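# Pull the monitor 0.15 m closer and turn it to face you

## Task

Move the monitor about 0.15 m toward your side of the desk, judged at its base, and rotate it 90 degrees about the vertical so the screen faces squarely across the desk toward you. It must end standing upright, and anything already achieved has to stay achieved when you finish.

## Robot and tools

Robot: two arms, left_arm and right_arm, each ending in the same five-finger right hand (not mirrored). Each hand has little, ring, middle and index fingers plus a thumb with a bend motor and a turn motor. Base poses in the scene frame: left_arm at (-0.064, +0.615, 0) m, right_arm at (-0.090, -0.627, 0) m, both rotated slightly about z. A camera stand sits behind the arms.

Frames. The scene frame has its origin at table-top height midway between the nominal bases, +z up, +x out over the table, left_arm on +y. Image left and right do not match arm names. Hand poses, velocities, targets and wrist-camera poses are reported in each arm's own base frame; fixed cameras and the table use the scene frame. The hand point sits 0.05 m in front of the palm and 0.15 m from the wrist flange; its +z runs along straight fingers, +y out of the palm, +x across the palm away from the thumb. Fingers reach 0.06-0.07 m past it; a bracket on the little-finger side can collide. With fingers level the wrist can hang up to 0.13 m (palm down) or 0.25 m (palm up) below the point.

The row. Every arm command is one row of 28 numbers, each in [-1, 1], always covering both arms: left dx, dy, dz, rx, ry, rz, then left little, ring, middle, index, thumb_bend, thumb_turn, force_limit, speed; then the same 14 for the right arm. dx-rz are offsets, not poses: measured from that arm's Hand target at the start of the action, along its own base axes, rotating about the Hand target position; 1.0 equals 0.6 m or 180 degrees, and rx, ry, rz form a single rotation vector. All six zero re-requests the current Hand target. Finger and thumb numbers are absolute targets: -1 open/straight, +1 closed (thumb_turn +1 puts the thumb opposite the fingers). force_limit maps -1..+1 to roughly 0..10 N at the fingertip (0..15 N for the thumb motors); speed rises from near zero at -1 to full at +0.48 and stays full above. There is no 'no change' value: to keep a hand, resend the last eight numbers actually executed for it (or, if none yet, its hand_measured six plus hand_force_limit and hand_speed).

Tools.
execute_actions(actions, cameras): actions is a list of actions; each action is up to 15 rows at 1/30 s per step, the last row held to fill 15 steps (0.5 s). Every row in an action counts from the start-of-action Hand target, so repeating an offset in a later action moves further. An empty list returns images and fuller state.
move(target, speed, blend, stop_force, zero, blocking, cameras): target is one row or up to 15 rows, all offsets from the same starting Hand targets (not chained). speed in m/s, 0.002-3.2, default 0.25 (turn rate up to twice that in rad/s); blend in m rounds corners of a list; stop_force 4-120 N ends an arm's path when its wrist sensor feels that much push against its motion; zero (default true) re-zeroes before the move; blocking=false returns after 0.5 s but cannot combine with stop_force. Motion is straight-line, unaware of obstacles, capped at 10 s. Don't rely on stop_force when the hand rotates, and leave it out when backing off a contact.
wait(seconds 0-10), stop() brakes a running move, zoom_image(camera, region [x0,y0,x1,y1] px, max 504 square) on the latest image, show_instructions() shows the reference page, zero_wrist_force(arm), finished_scene(scene=1) ends the scene irreversibly.
Cameras: cam_head_left, cam_head_right, cam_high, cam_left_wrist, cam_right_wrist, each 896x504.

Results. Each gives end_effector_position (m), end_effector_quat_wxyz, velocities, Hand target (your last command after clipping; next offsets start here), joint positions and torques, wrist force and torque in the end-effector axes plus the peak since last shown, and hand_measured, hand_stopped_by (moving, target, force, stalled, fault) and hand_load_n in motor order. A lost grip shows only as hand_load_n dropping toward zero. move adds a 'move:' line such as done, off_target, moving, held or fault, with limits like paced or held. Orientation commands are clipped to 32 degrees from the measured one per step; hands often settle short of target, so resend the gap as an offset.

Gripping: with the thumb turned in front, the hand closes on items roughly 0.035-0.065 m thick, handles down to about 0.025 m. Close gently with speed -0.94 or lower. To grip harder raise force_limit and send a more-closed target.

Avoid: the monitor or anything else leaving the table (task fails), tipping it over, fast impacts, pressing past a firm contact (arms are stiff). Net outside force near 150 N or joint torque at limits (wrist joints 51.3 N m, elbow 142, shoulders 313) halts the arm for 10 s. Never let the arms or hands collide or squeeze each other. Avoid paths near an arm's own base, prolonged stretched or loaded poses (motor heat, 85 °C brakes the arm), and unnecessary arm stops. Release only when the monitor is still and settled upright.

Each tool is called after "Emit:" by a JSON object that holds its "method" and its "body", one argument or row to a line.

Reference images:

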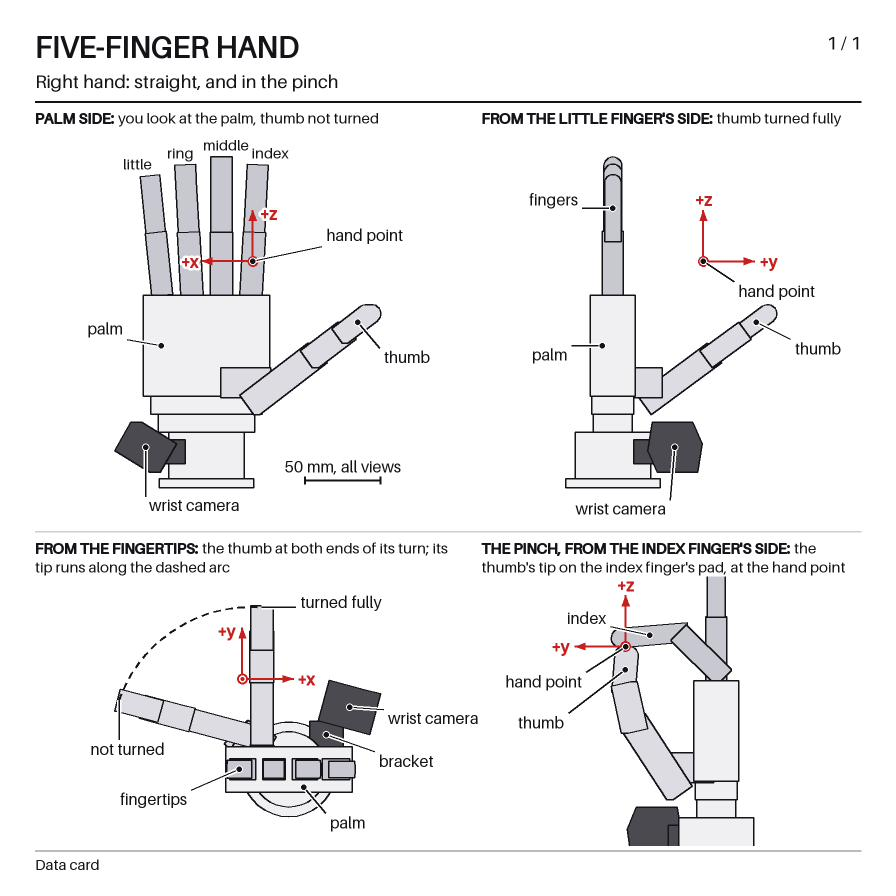

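## Session

Emit:
{"method": "execute_actions", "body": {
  "actions": []
}}

Scene clock: 0.00 s.
left_arm: end_effector_position=(+0.3095, -0.3298, +0.2860) hand_measured=(-1.000, -1.000, -1.000, -1.000, -1.000, -1.000) hand_load_n=(+0.0, +0.0, +0.0, +0.0, +0.0, +0.0) hand_stopped_by=(target, target, target, target, target, target) hand_force_limit=0.00 hand_speed=-0.80 end_effector_quat_wxyz=(+0.215, +0.878, +0.426, -0.022) | right_arm: end_effector_position=(+0.9477, +0.1933, +0.3754) hand_measured=(-1.000, -1.000, -1.000, -1.000, -1.000, -1.000) hand_load_n=(+0.0, +0.0, +0.0, +0.0, +0.0, +0.0) hand_stopped_by=(target, target, target, target, target, target) hand_force_limit=0.00 hand_speed=-0.80 end_effector_quat_wxyz=(+0.480, -0.444, +0.650, -0.387)
Joint positions: left_arm=[-1.229 -1.869 2.256 0.747 1.567 -0.56] | right_arm=[-0.011 -1.278 1.57 -0.048 1.637 -2.833]
Joint velocities: within noise
Joint torques (N m): no reading
Wrist force (N): no reading
Wrist torque (N m): no reading
Wrist force, peak (N): no reading
Hand target: left_arm +0.3095, -0.3298, +0.2860; +0.215, +0.878, +0.426, -0.022 | right_arm +0.9477, +0.1933, +0.3754; +0.480, -0.444, +0.650, -0.387

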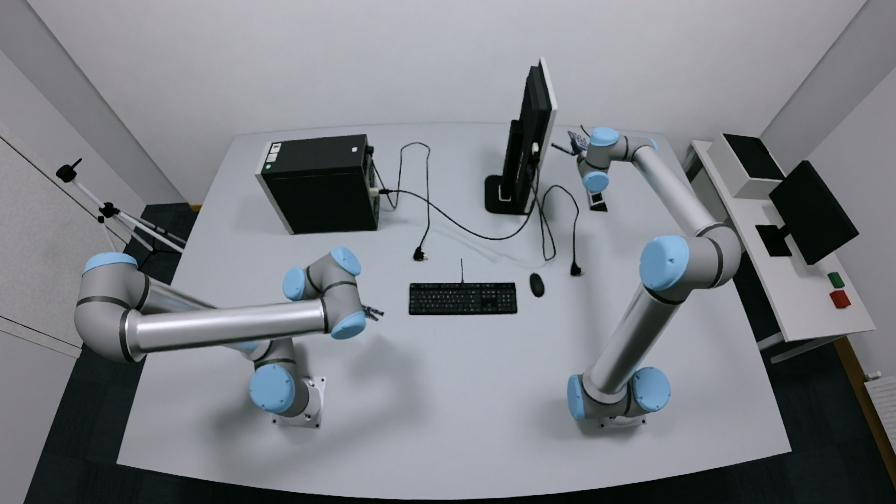

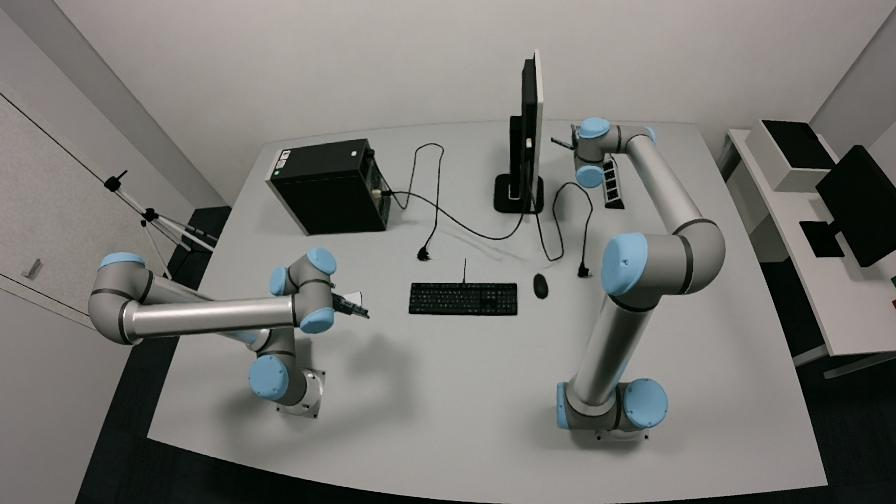

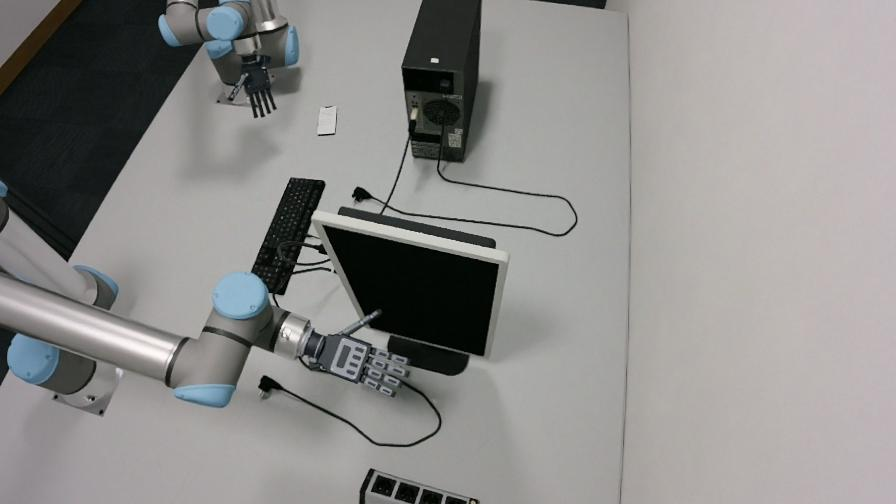

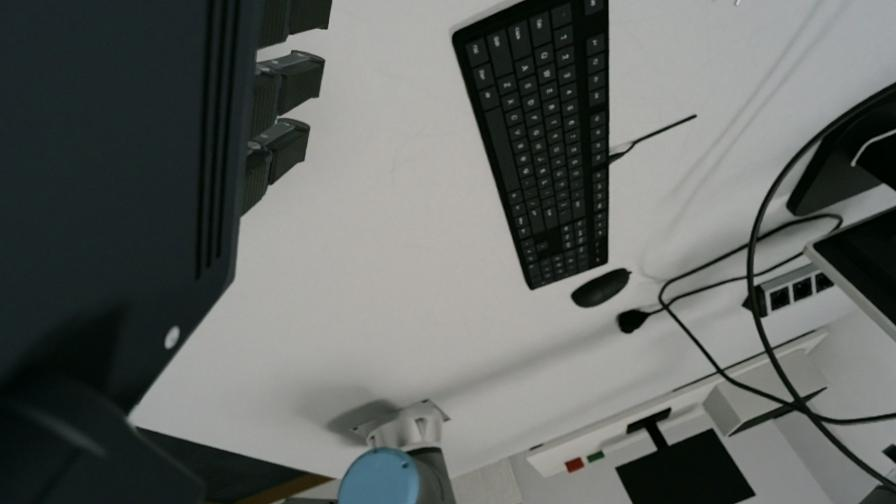

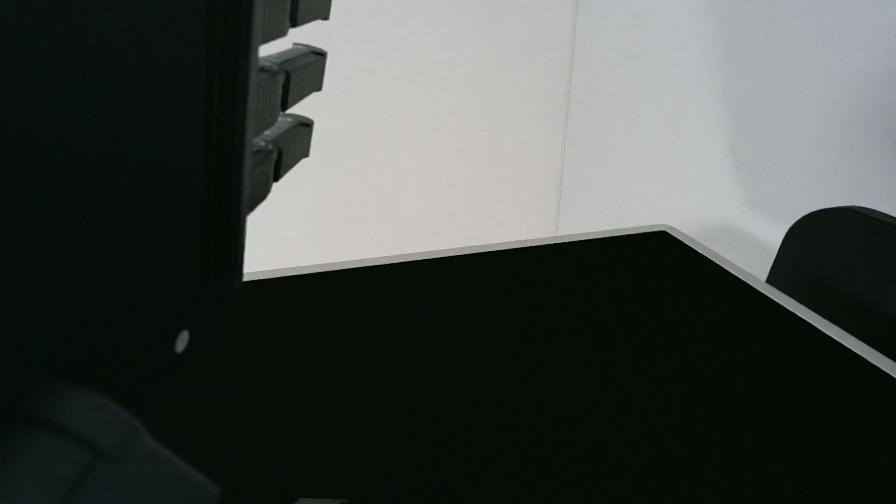

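Emit:
{"method": "zoom_image", "body": {
  "camera": "cam_head_left",
  "region": [360, 40, 680, 320]
}}

Emit:
{"method": "zoom_image", "body": {
  "camera": "cam_head_right",
  "region": [360, 30, 680, 310]
}}

Emit:
{"method": "zoom_image", "body": {
  "camera": "cam_high",
  "region": [230, 150, 630, 504]
}}

Scaled by 1.575.

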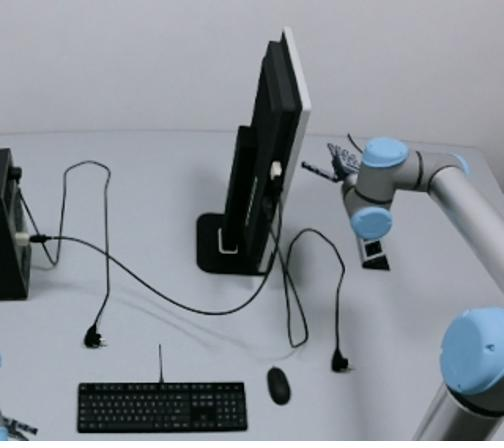

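Scaled by 1.575.

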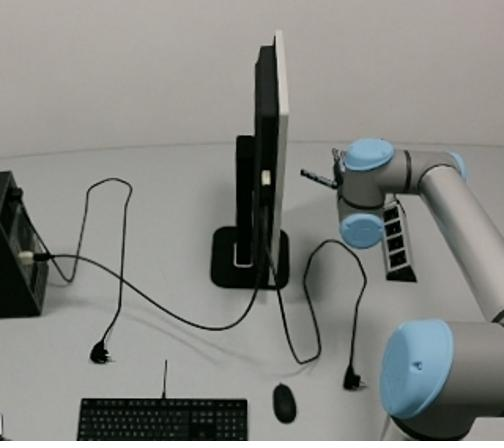

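Scaled by 1.260.

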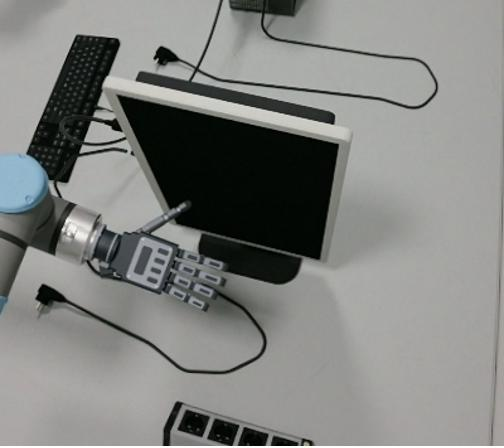

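Emit:
{"method": "move", "body": {
  "target": [
    [0,0,0,0,0,0,-1,-1,-1,-1,-1,-1,0,-0.8,-0.431,-0.247,0.125,0,0,0,-1,-1,-1,-1,-1,-1,0,-0.8],
    [0,0,0,0,0,0,-1,-1,-1,-1,-1,-1,0,-0.8,-0.431,-0.247,0.125,-0.2025,0.0806,0.554,-1,-1,-1,-1,-1,-1,0,-0.8]
  ],
  "speed": 0.35,
  "cameras": ["all"]
}}

Scene clock: 14.67 s.
left_arm: end_effector_position=(+0.3095, -0.3298, +0.2860) hand_measured=(-1.000, -1.000, -1.000, -1.000, -1.000, -1.000) hand_load_n=(+0.0, +0.0, +0.5, +0.0, +0.0, +0.0) hand_stopped_by=(target, target, target, target, target, target) hand_force_limit=0.00 hand_speed=-0.80 end_effector_quat_wxyz=(+0.215, +0.878, +0.426, -0.022) | right_arm: end_effector_position=(+0.6892, +0.0451, +0.4504) hand_measured=(-1.000, -1.000, -1.000, -1.000, -1.000, -1.000) hand_load_n=(+0.0, +0.0, +0.0, +0.0, +0.0, -0.5) hand_stopped_by=(target, target, target, target, target, target) hand_force_limit=0.00 hand_speed=-0.80 end_effector_quat_wxyz=(-0.382, +0.924, +0.000, +0.000)
Joint positions: left_arm=[-1.229 -1.869 2.256 0.747 1.567 -0.56] | right_arm=[-0.381 -1.142 1.313 1.755 0.856 -5.228]
Joint torques (N m): left_arm=[-0.5 -9.92 -39.63 3.05 -0.19 -0.48] | right_arm=[-10.9 -81.13 -32.34 5.08 -0.31 -0.67]
Wrist force (N): left_arm=[0.3 0.1 0.2] | right_arm=[0.5 0.2 0.1]
Wrist torque (N m): left_arm=[0.00 -0.05 0.02] | right_arm=[0.06 -0.08 -0.06]
Wrist force, peak (N): left_arm=[0.7 0.3 0.3] | right_arm=[-1.5 0.8 2.3]
Hand target: left_arm +0.3095, -0.3298, +0.2860; +0.215, +0.878, +0.426, -0.022 | right_arm +0.6891, +0.0451, +0.4504; -0.382, +0.924, +0.000, +0.000
Off the commanded pose: left_arm 0.000 m, 0 deg | right_arm 0.000 m, 0 deg.
move: done

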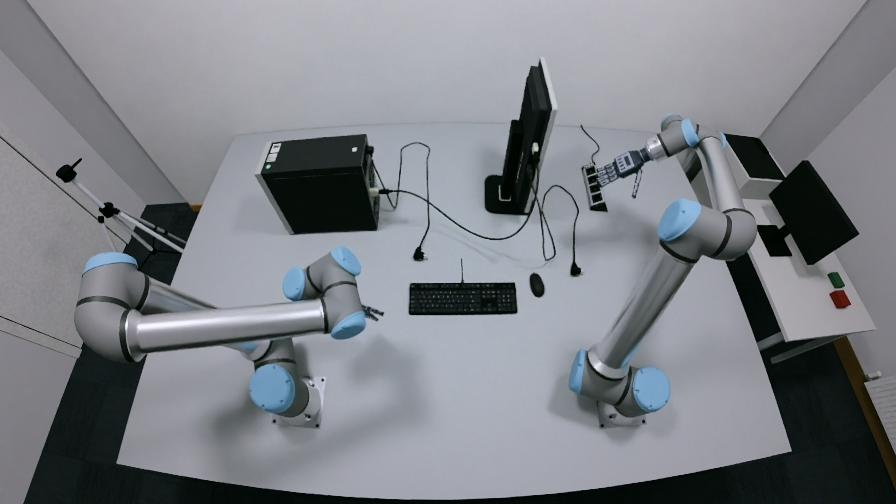

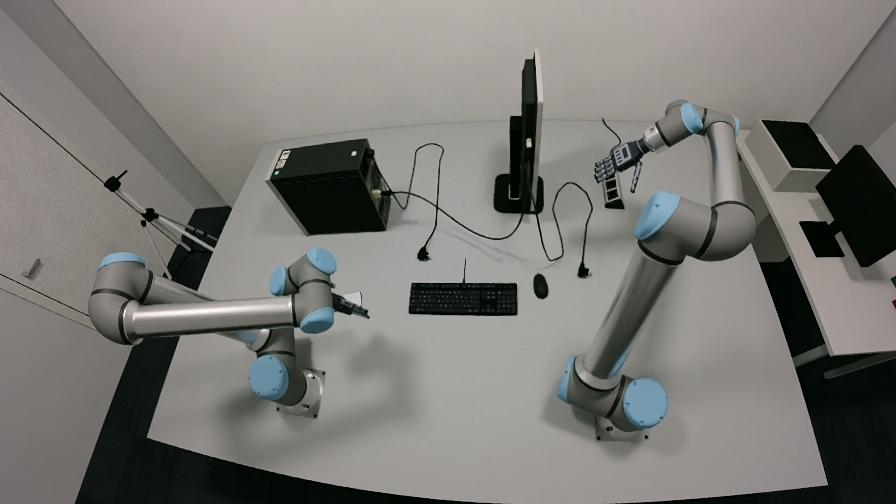

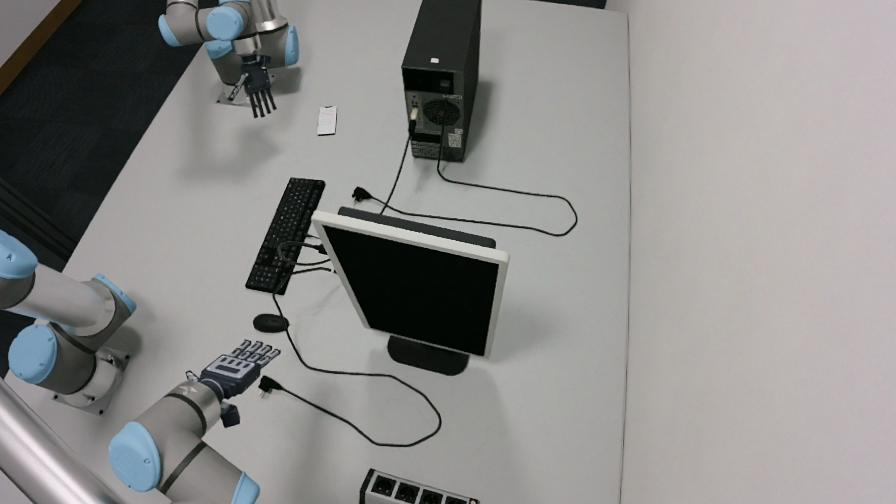

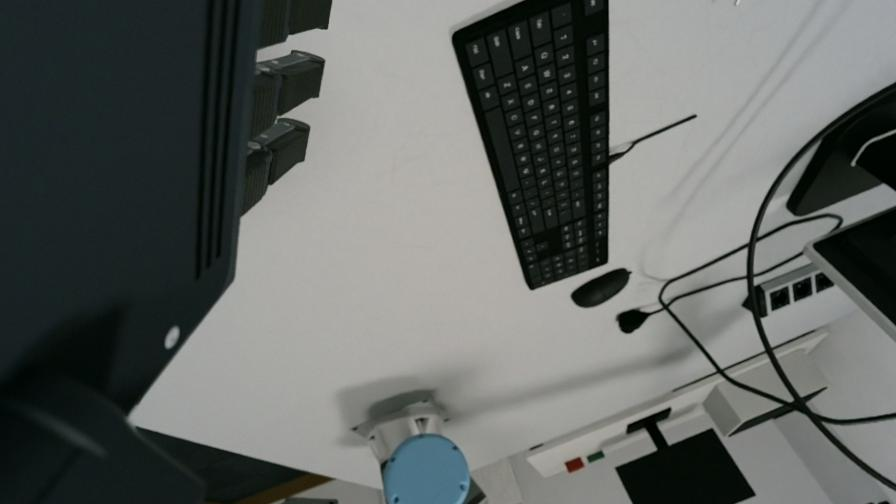

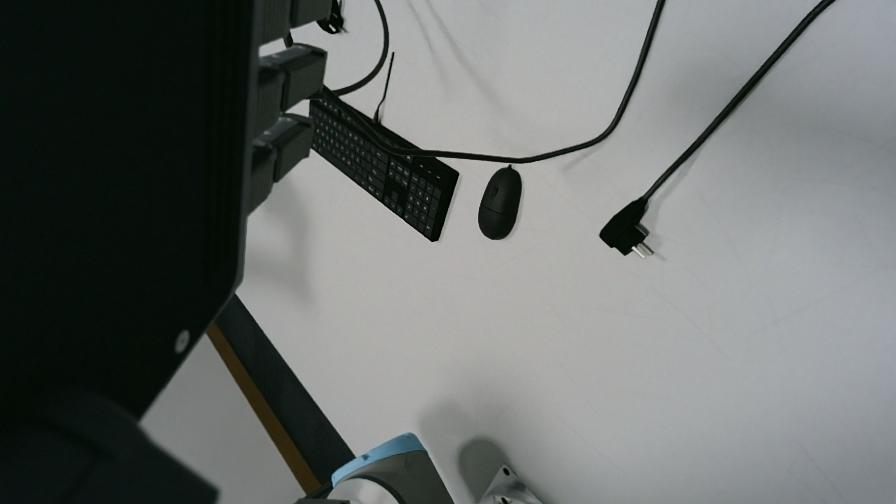

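Emit:
{"method": "move", "body": {
  "target": [
    [0,0,0,0,0,0,-1,-1,-1,-1,-1,-1,0,-0.8,0,0,0,0,0,0,1,1,1,1,-1,1,0,-0.2],
    [0,0,0,0,0,0,-1,-1,-1,-1,-1,-1,0,-0.8,0.3293,0.175,-0.467,0,0,0,1,1,1,1,-1,1,0,-0.2]
  ],
  "speed": 0.35,
  "cameras": ["all"]
}}

Scene clock: 20.97 s.
left_arm: end_effector_position=(+0.3095, -0.3298, +0.2860) hand_measured=(-1.000, -1.000, -1.000, -1.000, -1.000, -1.000) hand_load_n=(+0.0, +0.0, +0.0, +0.0, +0.0, +0.0) hand_stopped_by=(target, target, target, target, target, target) hand_force_limit=0.00 hand_speed=-0.80 end_effector_quat_wxyz=(+0.215, +0.878, +0.426, -0.022) | right_arm: end_effector_position=(+0.8866, +0.1502, +0.1703) hand_measured=(+1.000, +1.000, +1.000, +1.000, -1.000, +1.000) hand_load_n=(+0.0, +0.0, +0.5, +0.0, +0.0, +0.0) hand_stopped_by=(target, target, target, target, target, target) hand_force_limit=0.00 hand_speed=-0.20 end_effector_quat_wxyz=(-0.382, +0.924, +0.000, +0.000)
Joint positions: left_arm=[-1.229 -1.869 2.256 0.747 1.567 -0.56] | right_arm=[-0.187 -0.677 1.005 1.426 0.804 -4.974]
Joint torques (N m): left_arm=[-0.72 -9.94 -39.33 2.91 -0.27 -0.47] | right_arm=[-12.17 -85.78 -38.67 2.11 1.3 -0.39]
Wrist force (N): left_arm=[0.1 0.4 0.3] | right_arm=[0.4 0.1 -0.2]
Wrist torque (N m): left_arm=[0.03 -0.03 0.02] | right_arm=[0.12 -0.04 0.11]
Wrist force, peak (N): left_arm=[0.3 0.4 0.7] | right_arm=[1.5 0.9 2.3]
Hand target: left_arm +0.3095, -0.3298, +0.2860; +0.215, +0.878, +0.426, -0.022 | right_arm +0.8867, +0.1501, +0.1702; -0.382, +0.924, +0.000, +0.000
Off the commanded pose: left_arm 0.000 m, 0 deg | right_arm 0.000 m, 0 deg.
move: done

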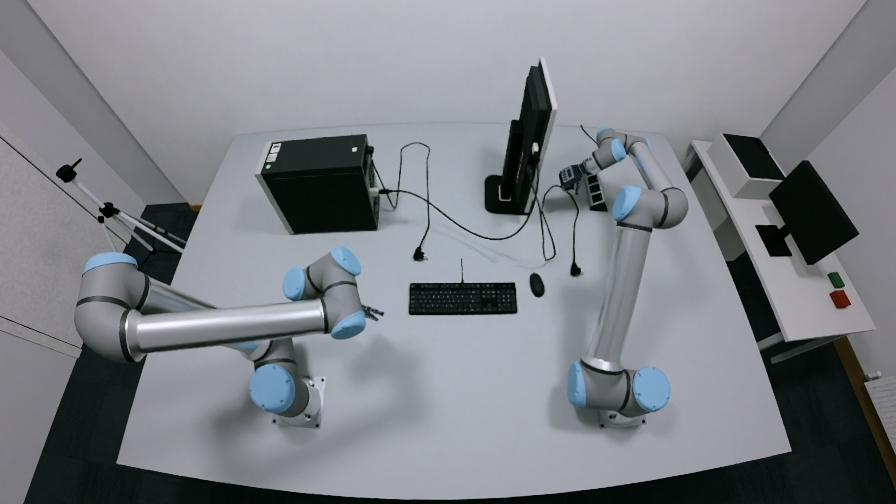

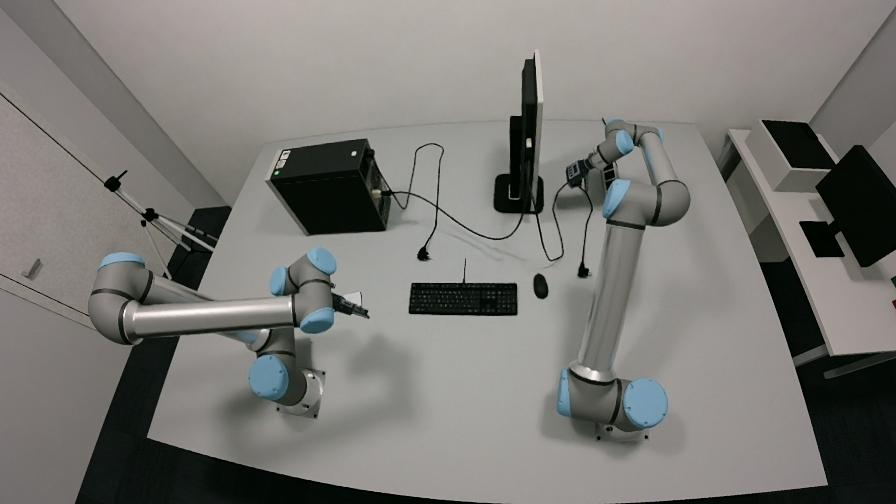

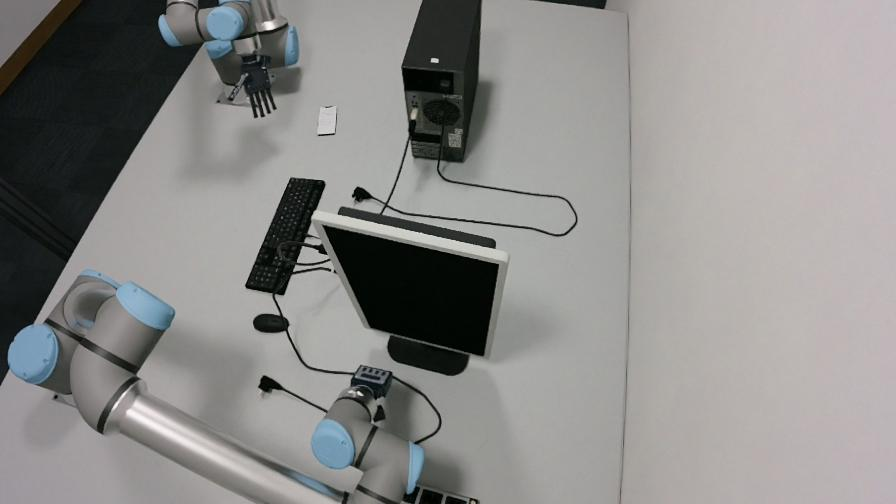

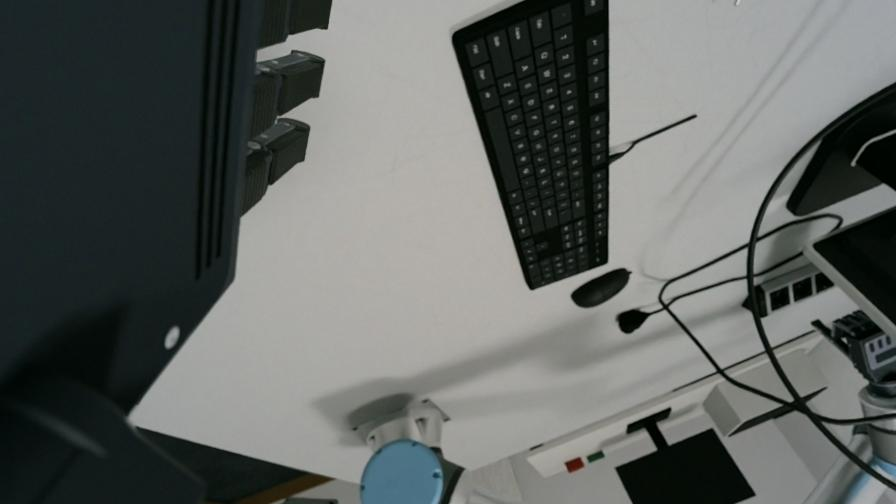

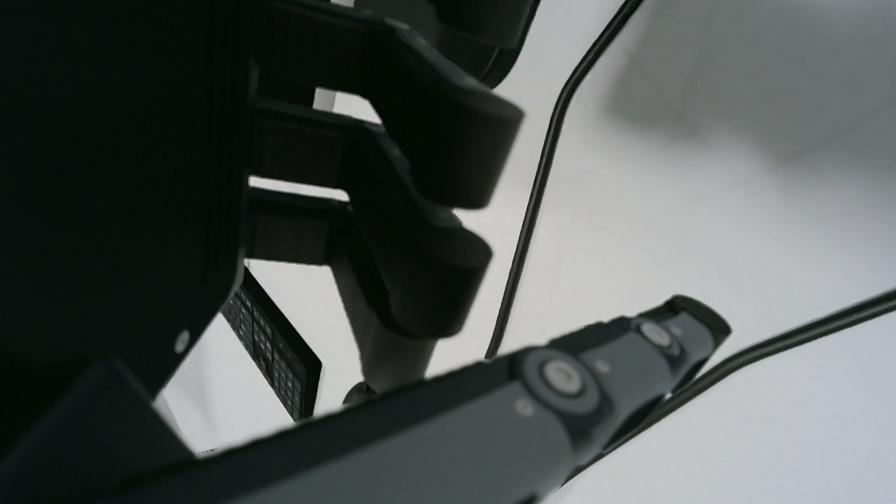

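Emit:
{"method": "zoom_image", "body": {
  "camera": "cam_high",
  "region": [280, 190, 540, 450]
}}

Emit:
{"method": "zoom_image", "body": {
  "camera": "cam_head_right",
  "region": [460, 40, 680, 260]
}}

Emit:
{"method": "zoom_image", "body": {
  "camera": "cam_head_left",
  "region": [460, 40, 680, 260]
}}

Scaled by 1.938.

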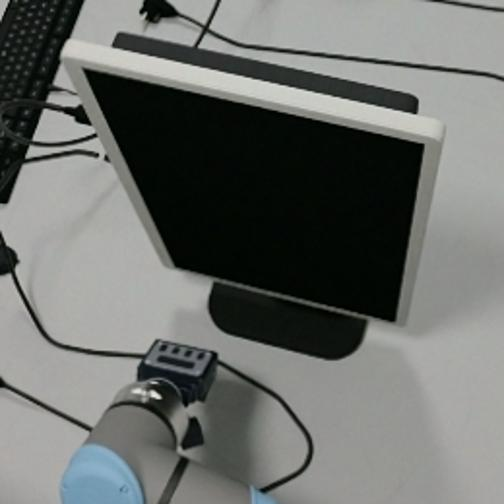

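Scaled by 2.291.

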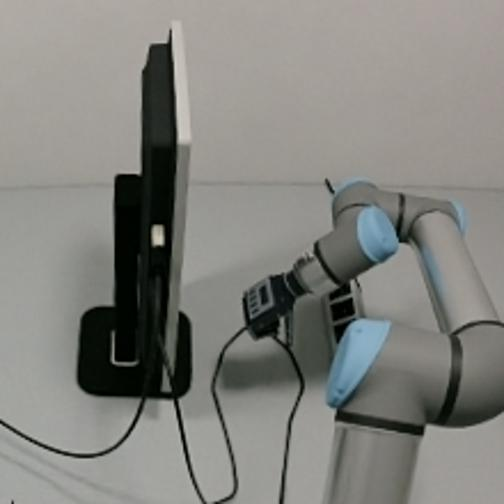

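Scaled by 2.291.

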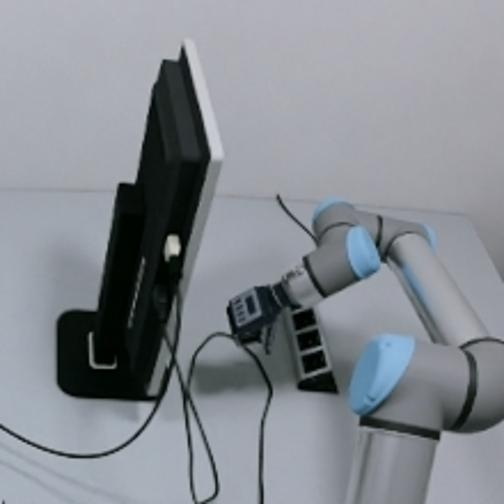

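Emit:
{"method": "move", "body": {
  "target": [
    [0,0,0,0,0,0,-1,-1,-1,-1,-1,-1,0,-0.8,-0.05,0.05,0,0,0,0,1,1,1,1,-1,1,0,-0.2],
    [0,0,0,0,0,0,-1,-1,-1,-1,-1,-1,0,-0.8,-0.0587,0.332,0,0,0,0,1,1,1,1,-1,1,0,-0.2]
  ],
  "speed": [0.1, 0.05],
  "stop_force": 6,
  "cameras": ["all"]
}}

Scene clock: 28.57 s.
left_arm: end_effector_position=(+0.3095, -0.3298, +0.2860) hand_measured=(-1.000, -1.000, -1.000, -1.000, -1.000, -1.000) hand_load_n=(+0.0, +0.0, +0.0, +0.0, +0.0, +0.0) hand_stopped_by=(target, target, target, target, target, target) hand_force_limit=0.00 hand_speed=-0.80 end_effector_quat_wxyz=(+0.215, +0.878, +0.426, -0.022) | right_arm: end_effector_position=(+0.8536, +0.2788, +0.1703) hand_measured=(+1.000, +1.000, +1.000, +1.000, -1.000, +1.000) hand_load_n=(+0.0, +0.0, +0.0, +0.5, -0.5, +0.0) hand_stopped_by=(target, target, target, target, target, target) hand_force_limit=0.00 hand_speed=-0.20 end_effector_quat_wxyz=(-0.382, +0.924, +0.000, +0.000)
Joint positions: left_arm=[-1.229 -1.869 2.256 0.747 1.567 -0.56] | right_arm=[-0.047 -0.726 1.067 1.277 0.788 -4.78]
Joint torques (N m): left_arm=[-0.62 -10.3 -39.2 3.03 -0.3 -0.61] | right_arm=[7.72 -108.83 -27.01 2.04 -0.14 1.86]
Wrist force (N): left_arm=[0.2 0.4 0.4] | right_arm=[0.3 -0.1 -0.5]
Wrist torque (N m): left_arm=[0.04 -0.04 0.03] | right_arm=[0.09 -0.02 0.09]
Wrist force, peak (N): left_arm=[0.4 -0.1 0.7] | right_arm=[-5.7 16.2 -25.4]
Hand target: left_arm +0.3095, -0.3298, +0.2860; +0.215, +0.878, +0.426, -0.022 | right_arm +0.8536, +0.2788, +0.1703; -0.382, +0.924, +0.000, +0.000 (not the last commanded pose)
Off the commanded pose: left_arm 0.000 m, 0 deg | right_arm 0.071 m, 0 deg.
move: contact (right_arm); path passed 1 of 2 targets

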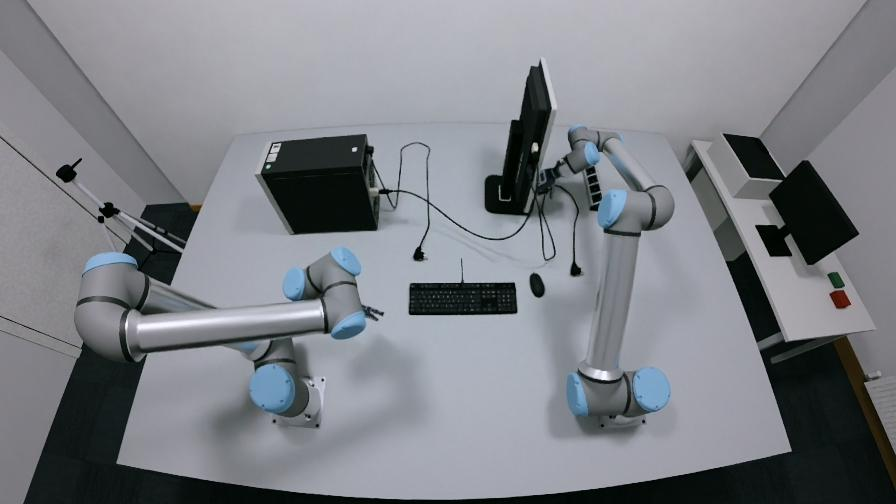

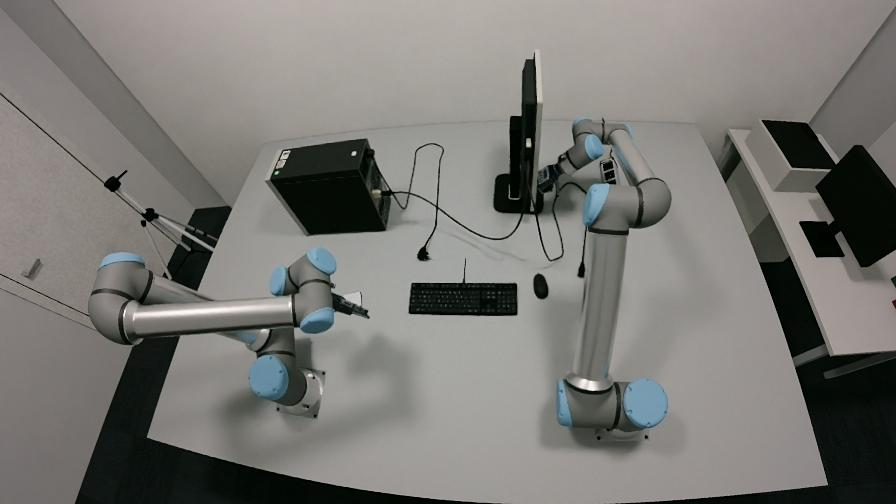

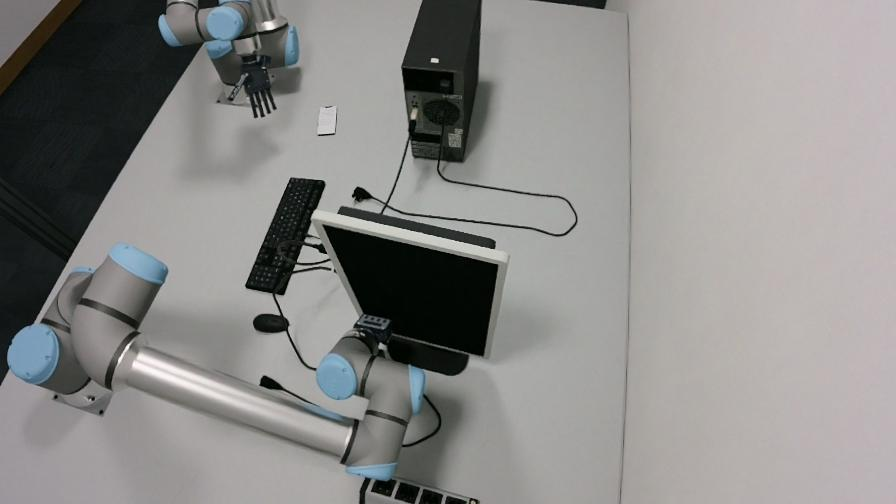

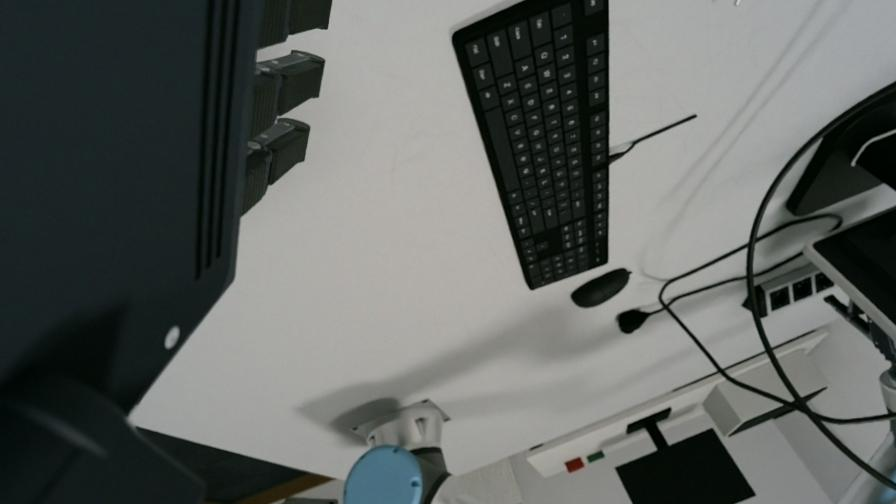

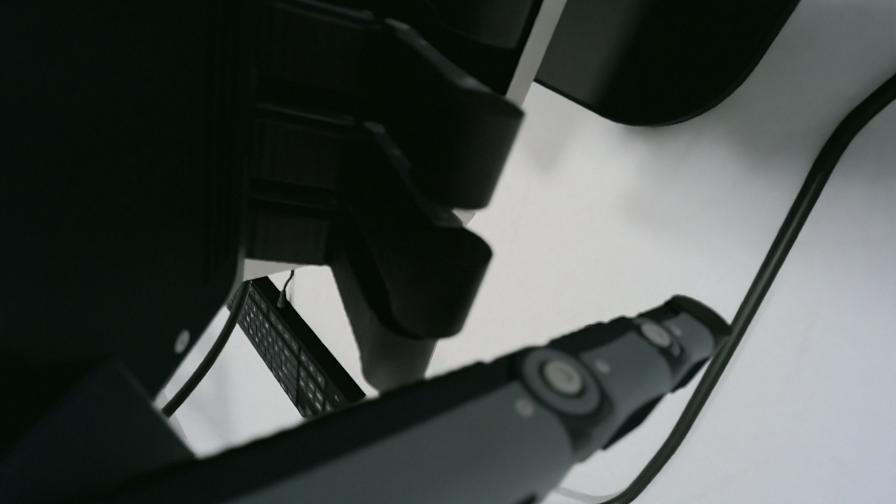

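Emit:
{"method": "zoom_image", "body": {
  "camera": "cam_high",
  "region": [280, 190, 540, 450]
}}

Emit:
{"method": "zoom_image", "body": {
  "camera": "cam_head_left",
  "region": [470, 110, 620, 260]
}}

Scaled by 1.938.

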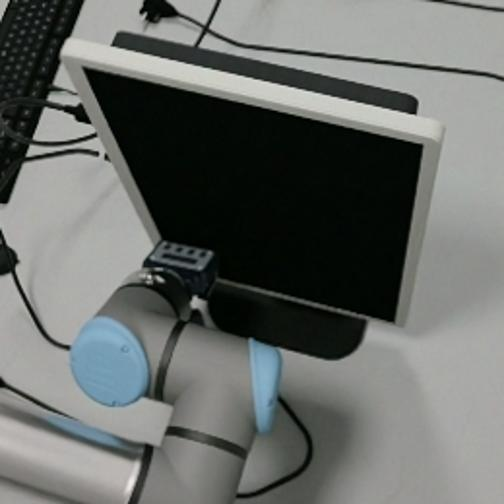

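Scaled by 3.360.

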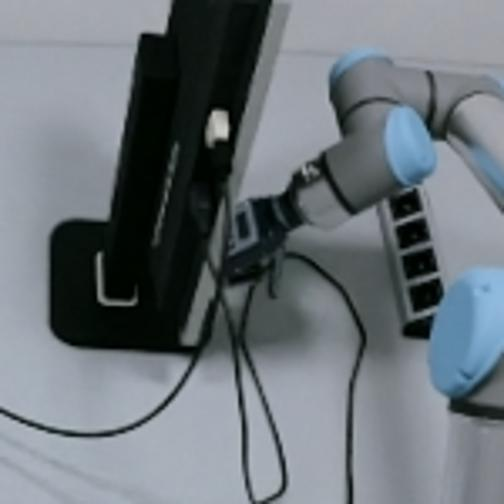

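Emit:
{"method": "move", "body": {
  "target": [
    [0,0,0,0,0,0,-1,-1,-1,-1,-1,-1,0,-0.8,-0.0283,0.0612,0,0,0,-0.0556,1,1,1,1,-1,1,0,-0.2],
    [0,0,0,0,0,0,-1,-1,-1,-1,-1,-1,0,-0.8,-0.0455,0.1262,0,0,0,-0.1111,1,1,1,1,-1,1,0,-0.2],
    [0,0,0,0,0,0,-1,-1,-1,-1,-1,-1,0,-0.8,-0.0512,0.1933,0,0,0,-0.1667,1,1,1,1,-1,1,0,-0.2]
  ],
  "speed": 0.05,
  "blend": 0.01,
  "cameras": ["cam_head_left", "cam_head_right", "cam_high", "cam_right_wrist"]
}}

Scene clock: 37.17 s.
left_arm: end_effector_position=(+0.3095, -0.3298, +0.2860) hand_measured=(-1.000, -1.000, -1.000, -1.000, -1.000, -1.000) hand_load_n=(+0.0, +0.0, +0.0, +0.0, +0.0, +0.0) hand_stopped_by=(target, target, target, target, target, target) hand_force_limit=0.00 hand_speed=-0.80 end_effector_quat_wxyz=(+0.215, +0.878, +0.426, -0.022) | right_arm: end_effector_position=(+0.8228, +0.3949, +0.1703) hand_measured=(+1.000, +1.000, +1.000, +1.000, -1.000, +1.000) hand_load_n=(+0.0, +0.0, -0.5, +0.0, +0.0, +0.0) hand_stopped_by=(target, target, target, target, target, target) hand_force_limit=0.00 hand_speed=-0.20 end_effector_quat_wxyz=(-0.369, +0.893, -0.239, +0.099) end_effector_velocity=(+0.000, -0.001, +0.002) end_effector_angular_velocity=(+0.000, -0.002, +0.003)
Joint positions: left_arm=[-1.229 -1.869 2.256 0.747 1.567 -0.56] | right_arm=[0.1 -0.925 1.297 0.672 0.96 -3.92]
Joint velocities: left_arm=[within noise] | right_arm=[-0.002 -0.001 -0.001 0.004 -0.003 -0.006]
Joint torques (N m): left_arm=[-0.39 -10.89 -39.4 2.9 -0.27 -0.61] | right_arm=[-6.38 -78.35 -47.35 2.97 -5.58 -1.88]
Wrist force (N): left_arm=[0.3 0.2 0.2] | right_arm=[1.3 13.7 -6.7]
Wrist torque (N m): left_arm=[0.02 -0.06 0.03] | right_arm=[0.63 0.09 0.47]
Wrist force, peak (N): left_arm=[0.4 0.0 0.7] | right_arm=[-7.8 14.7 -30.5]
Hand target: left_arm +0.3095, -0.3298, +0.2860; +0.215, +0.878, +0.426, -0.022 | right_arm +0.8229, +0.3948, +0.1703; -0.369, +0.893, -0.239, +0.099
Off the commanded pose: left_arm 0.000 m, 0 deg | right_arm 0.000 m, 0 deg.
move: done
Images, in order (width x height): cam_head_left 896x504, cam_head_right 896x504, cam_high 896x504, cam_right_wrist 896x504.

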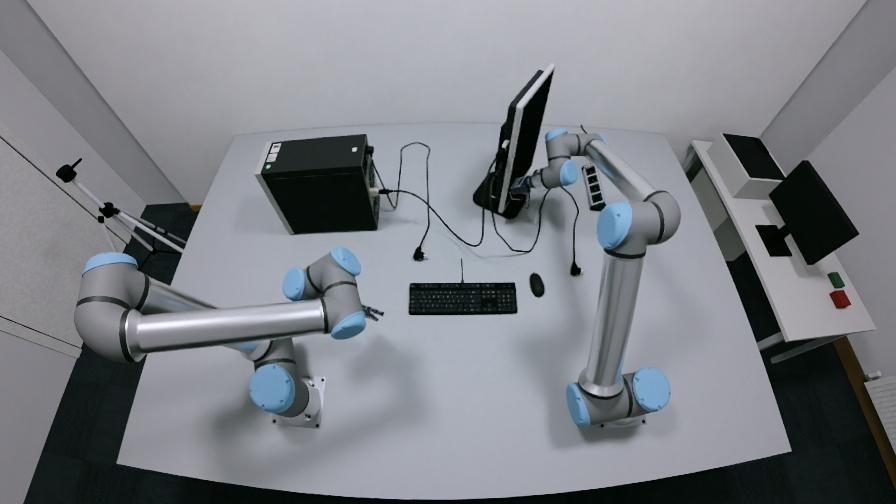

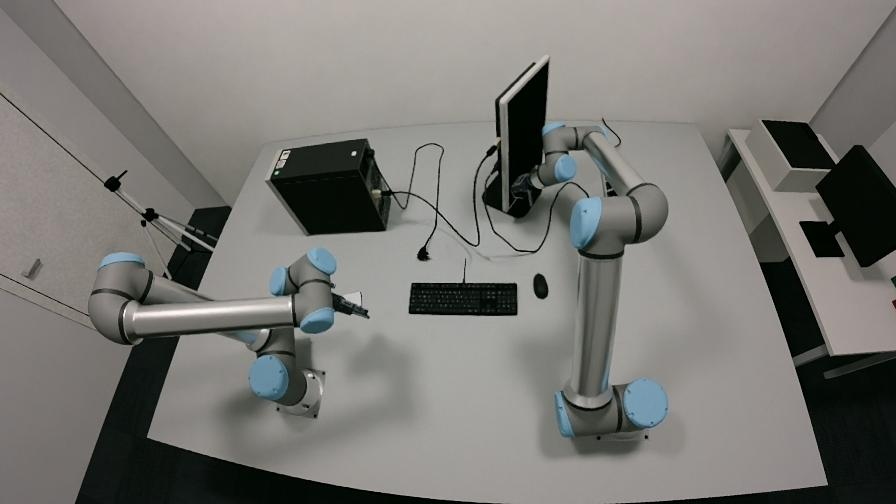

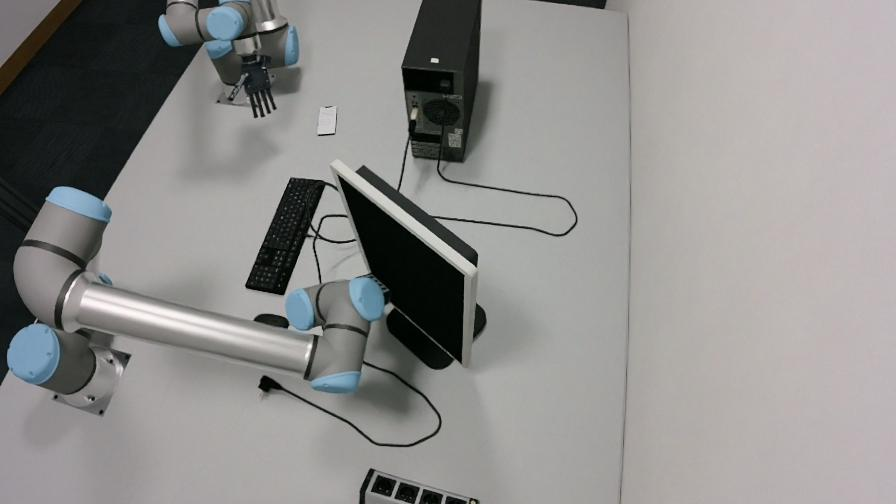

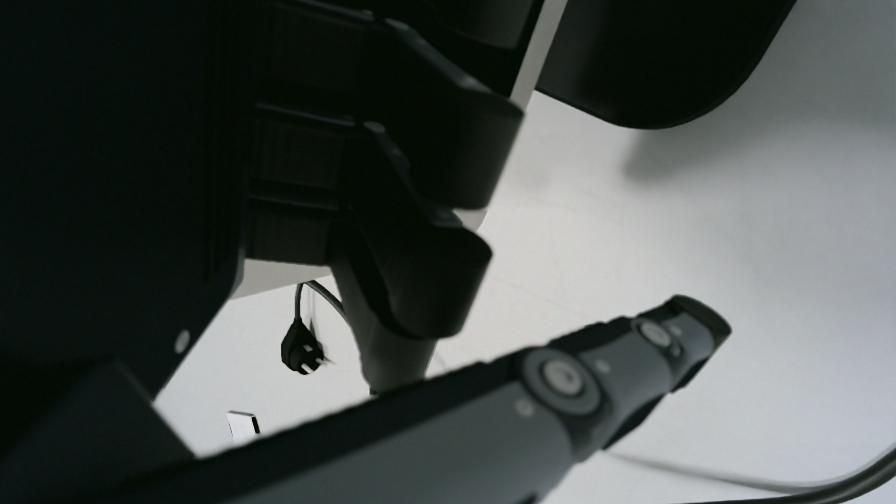

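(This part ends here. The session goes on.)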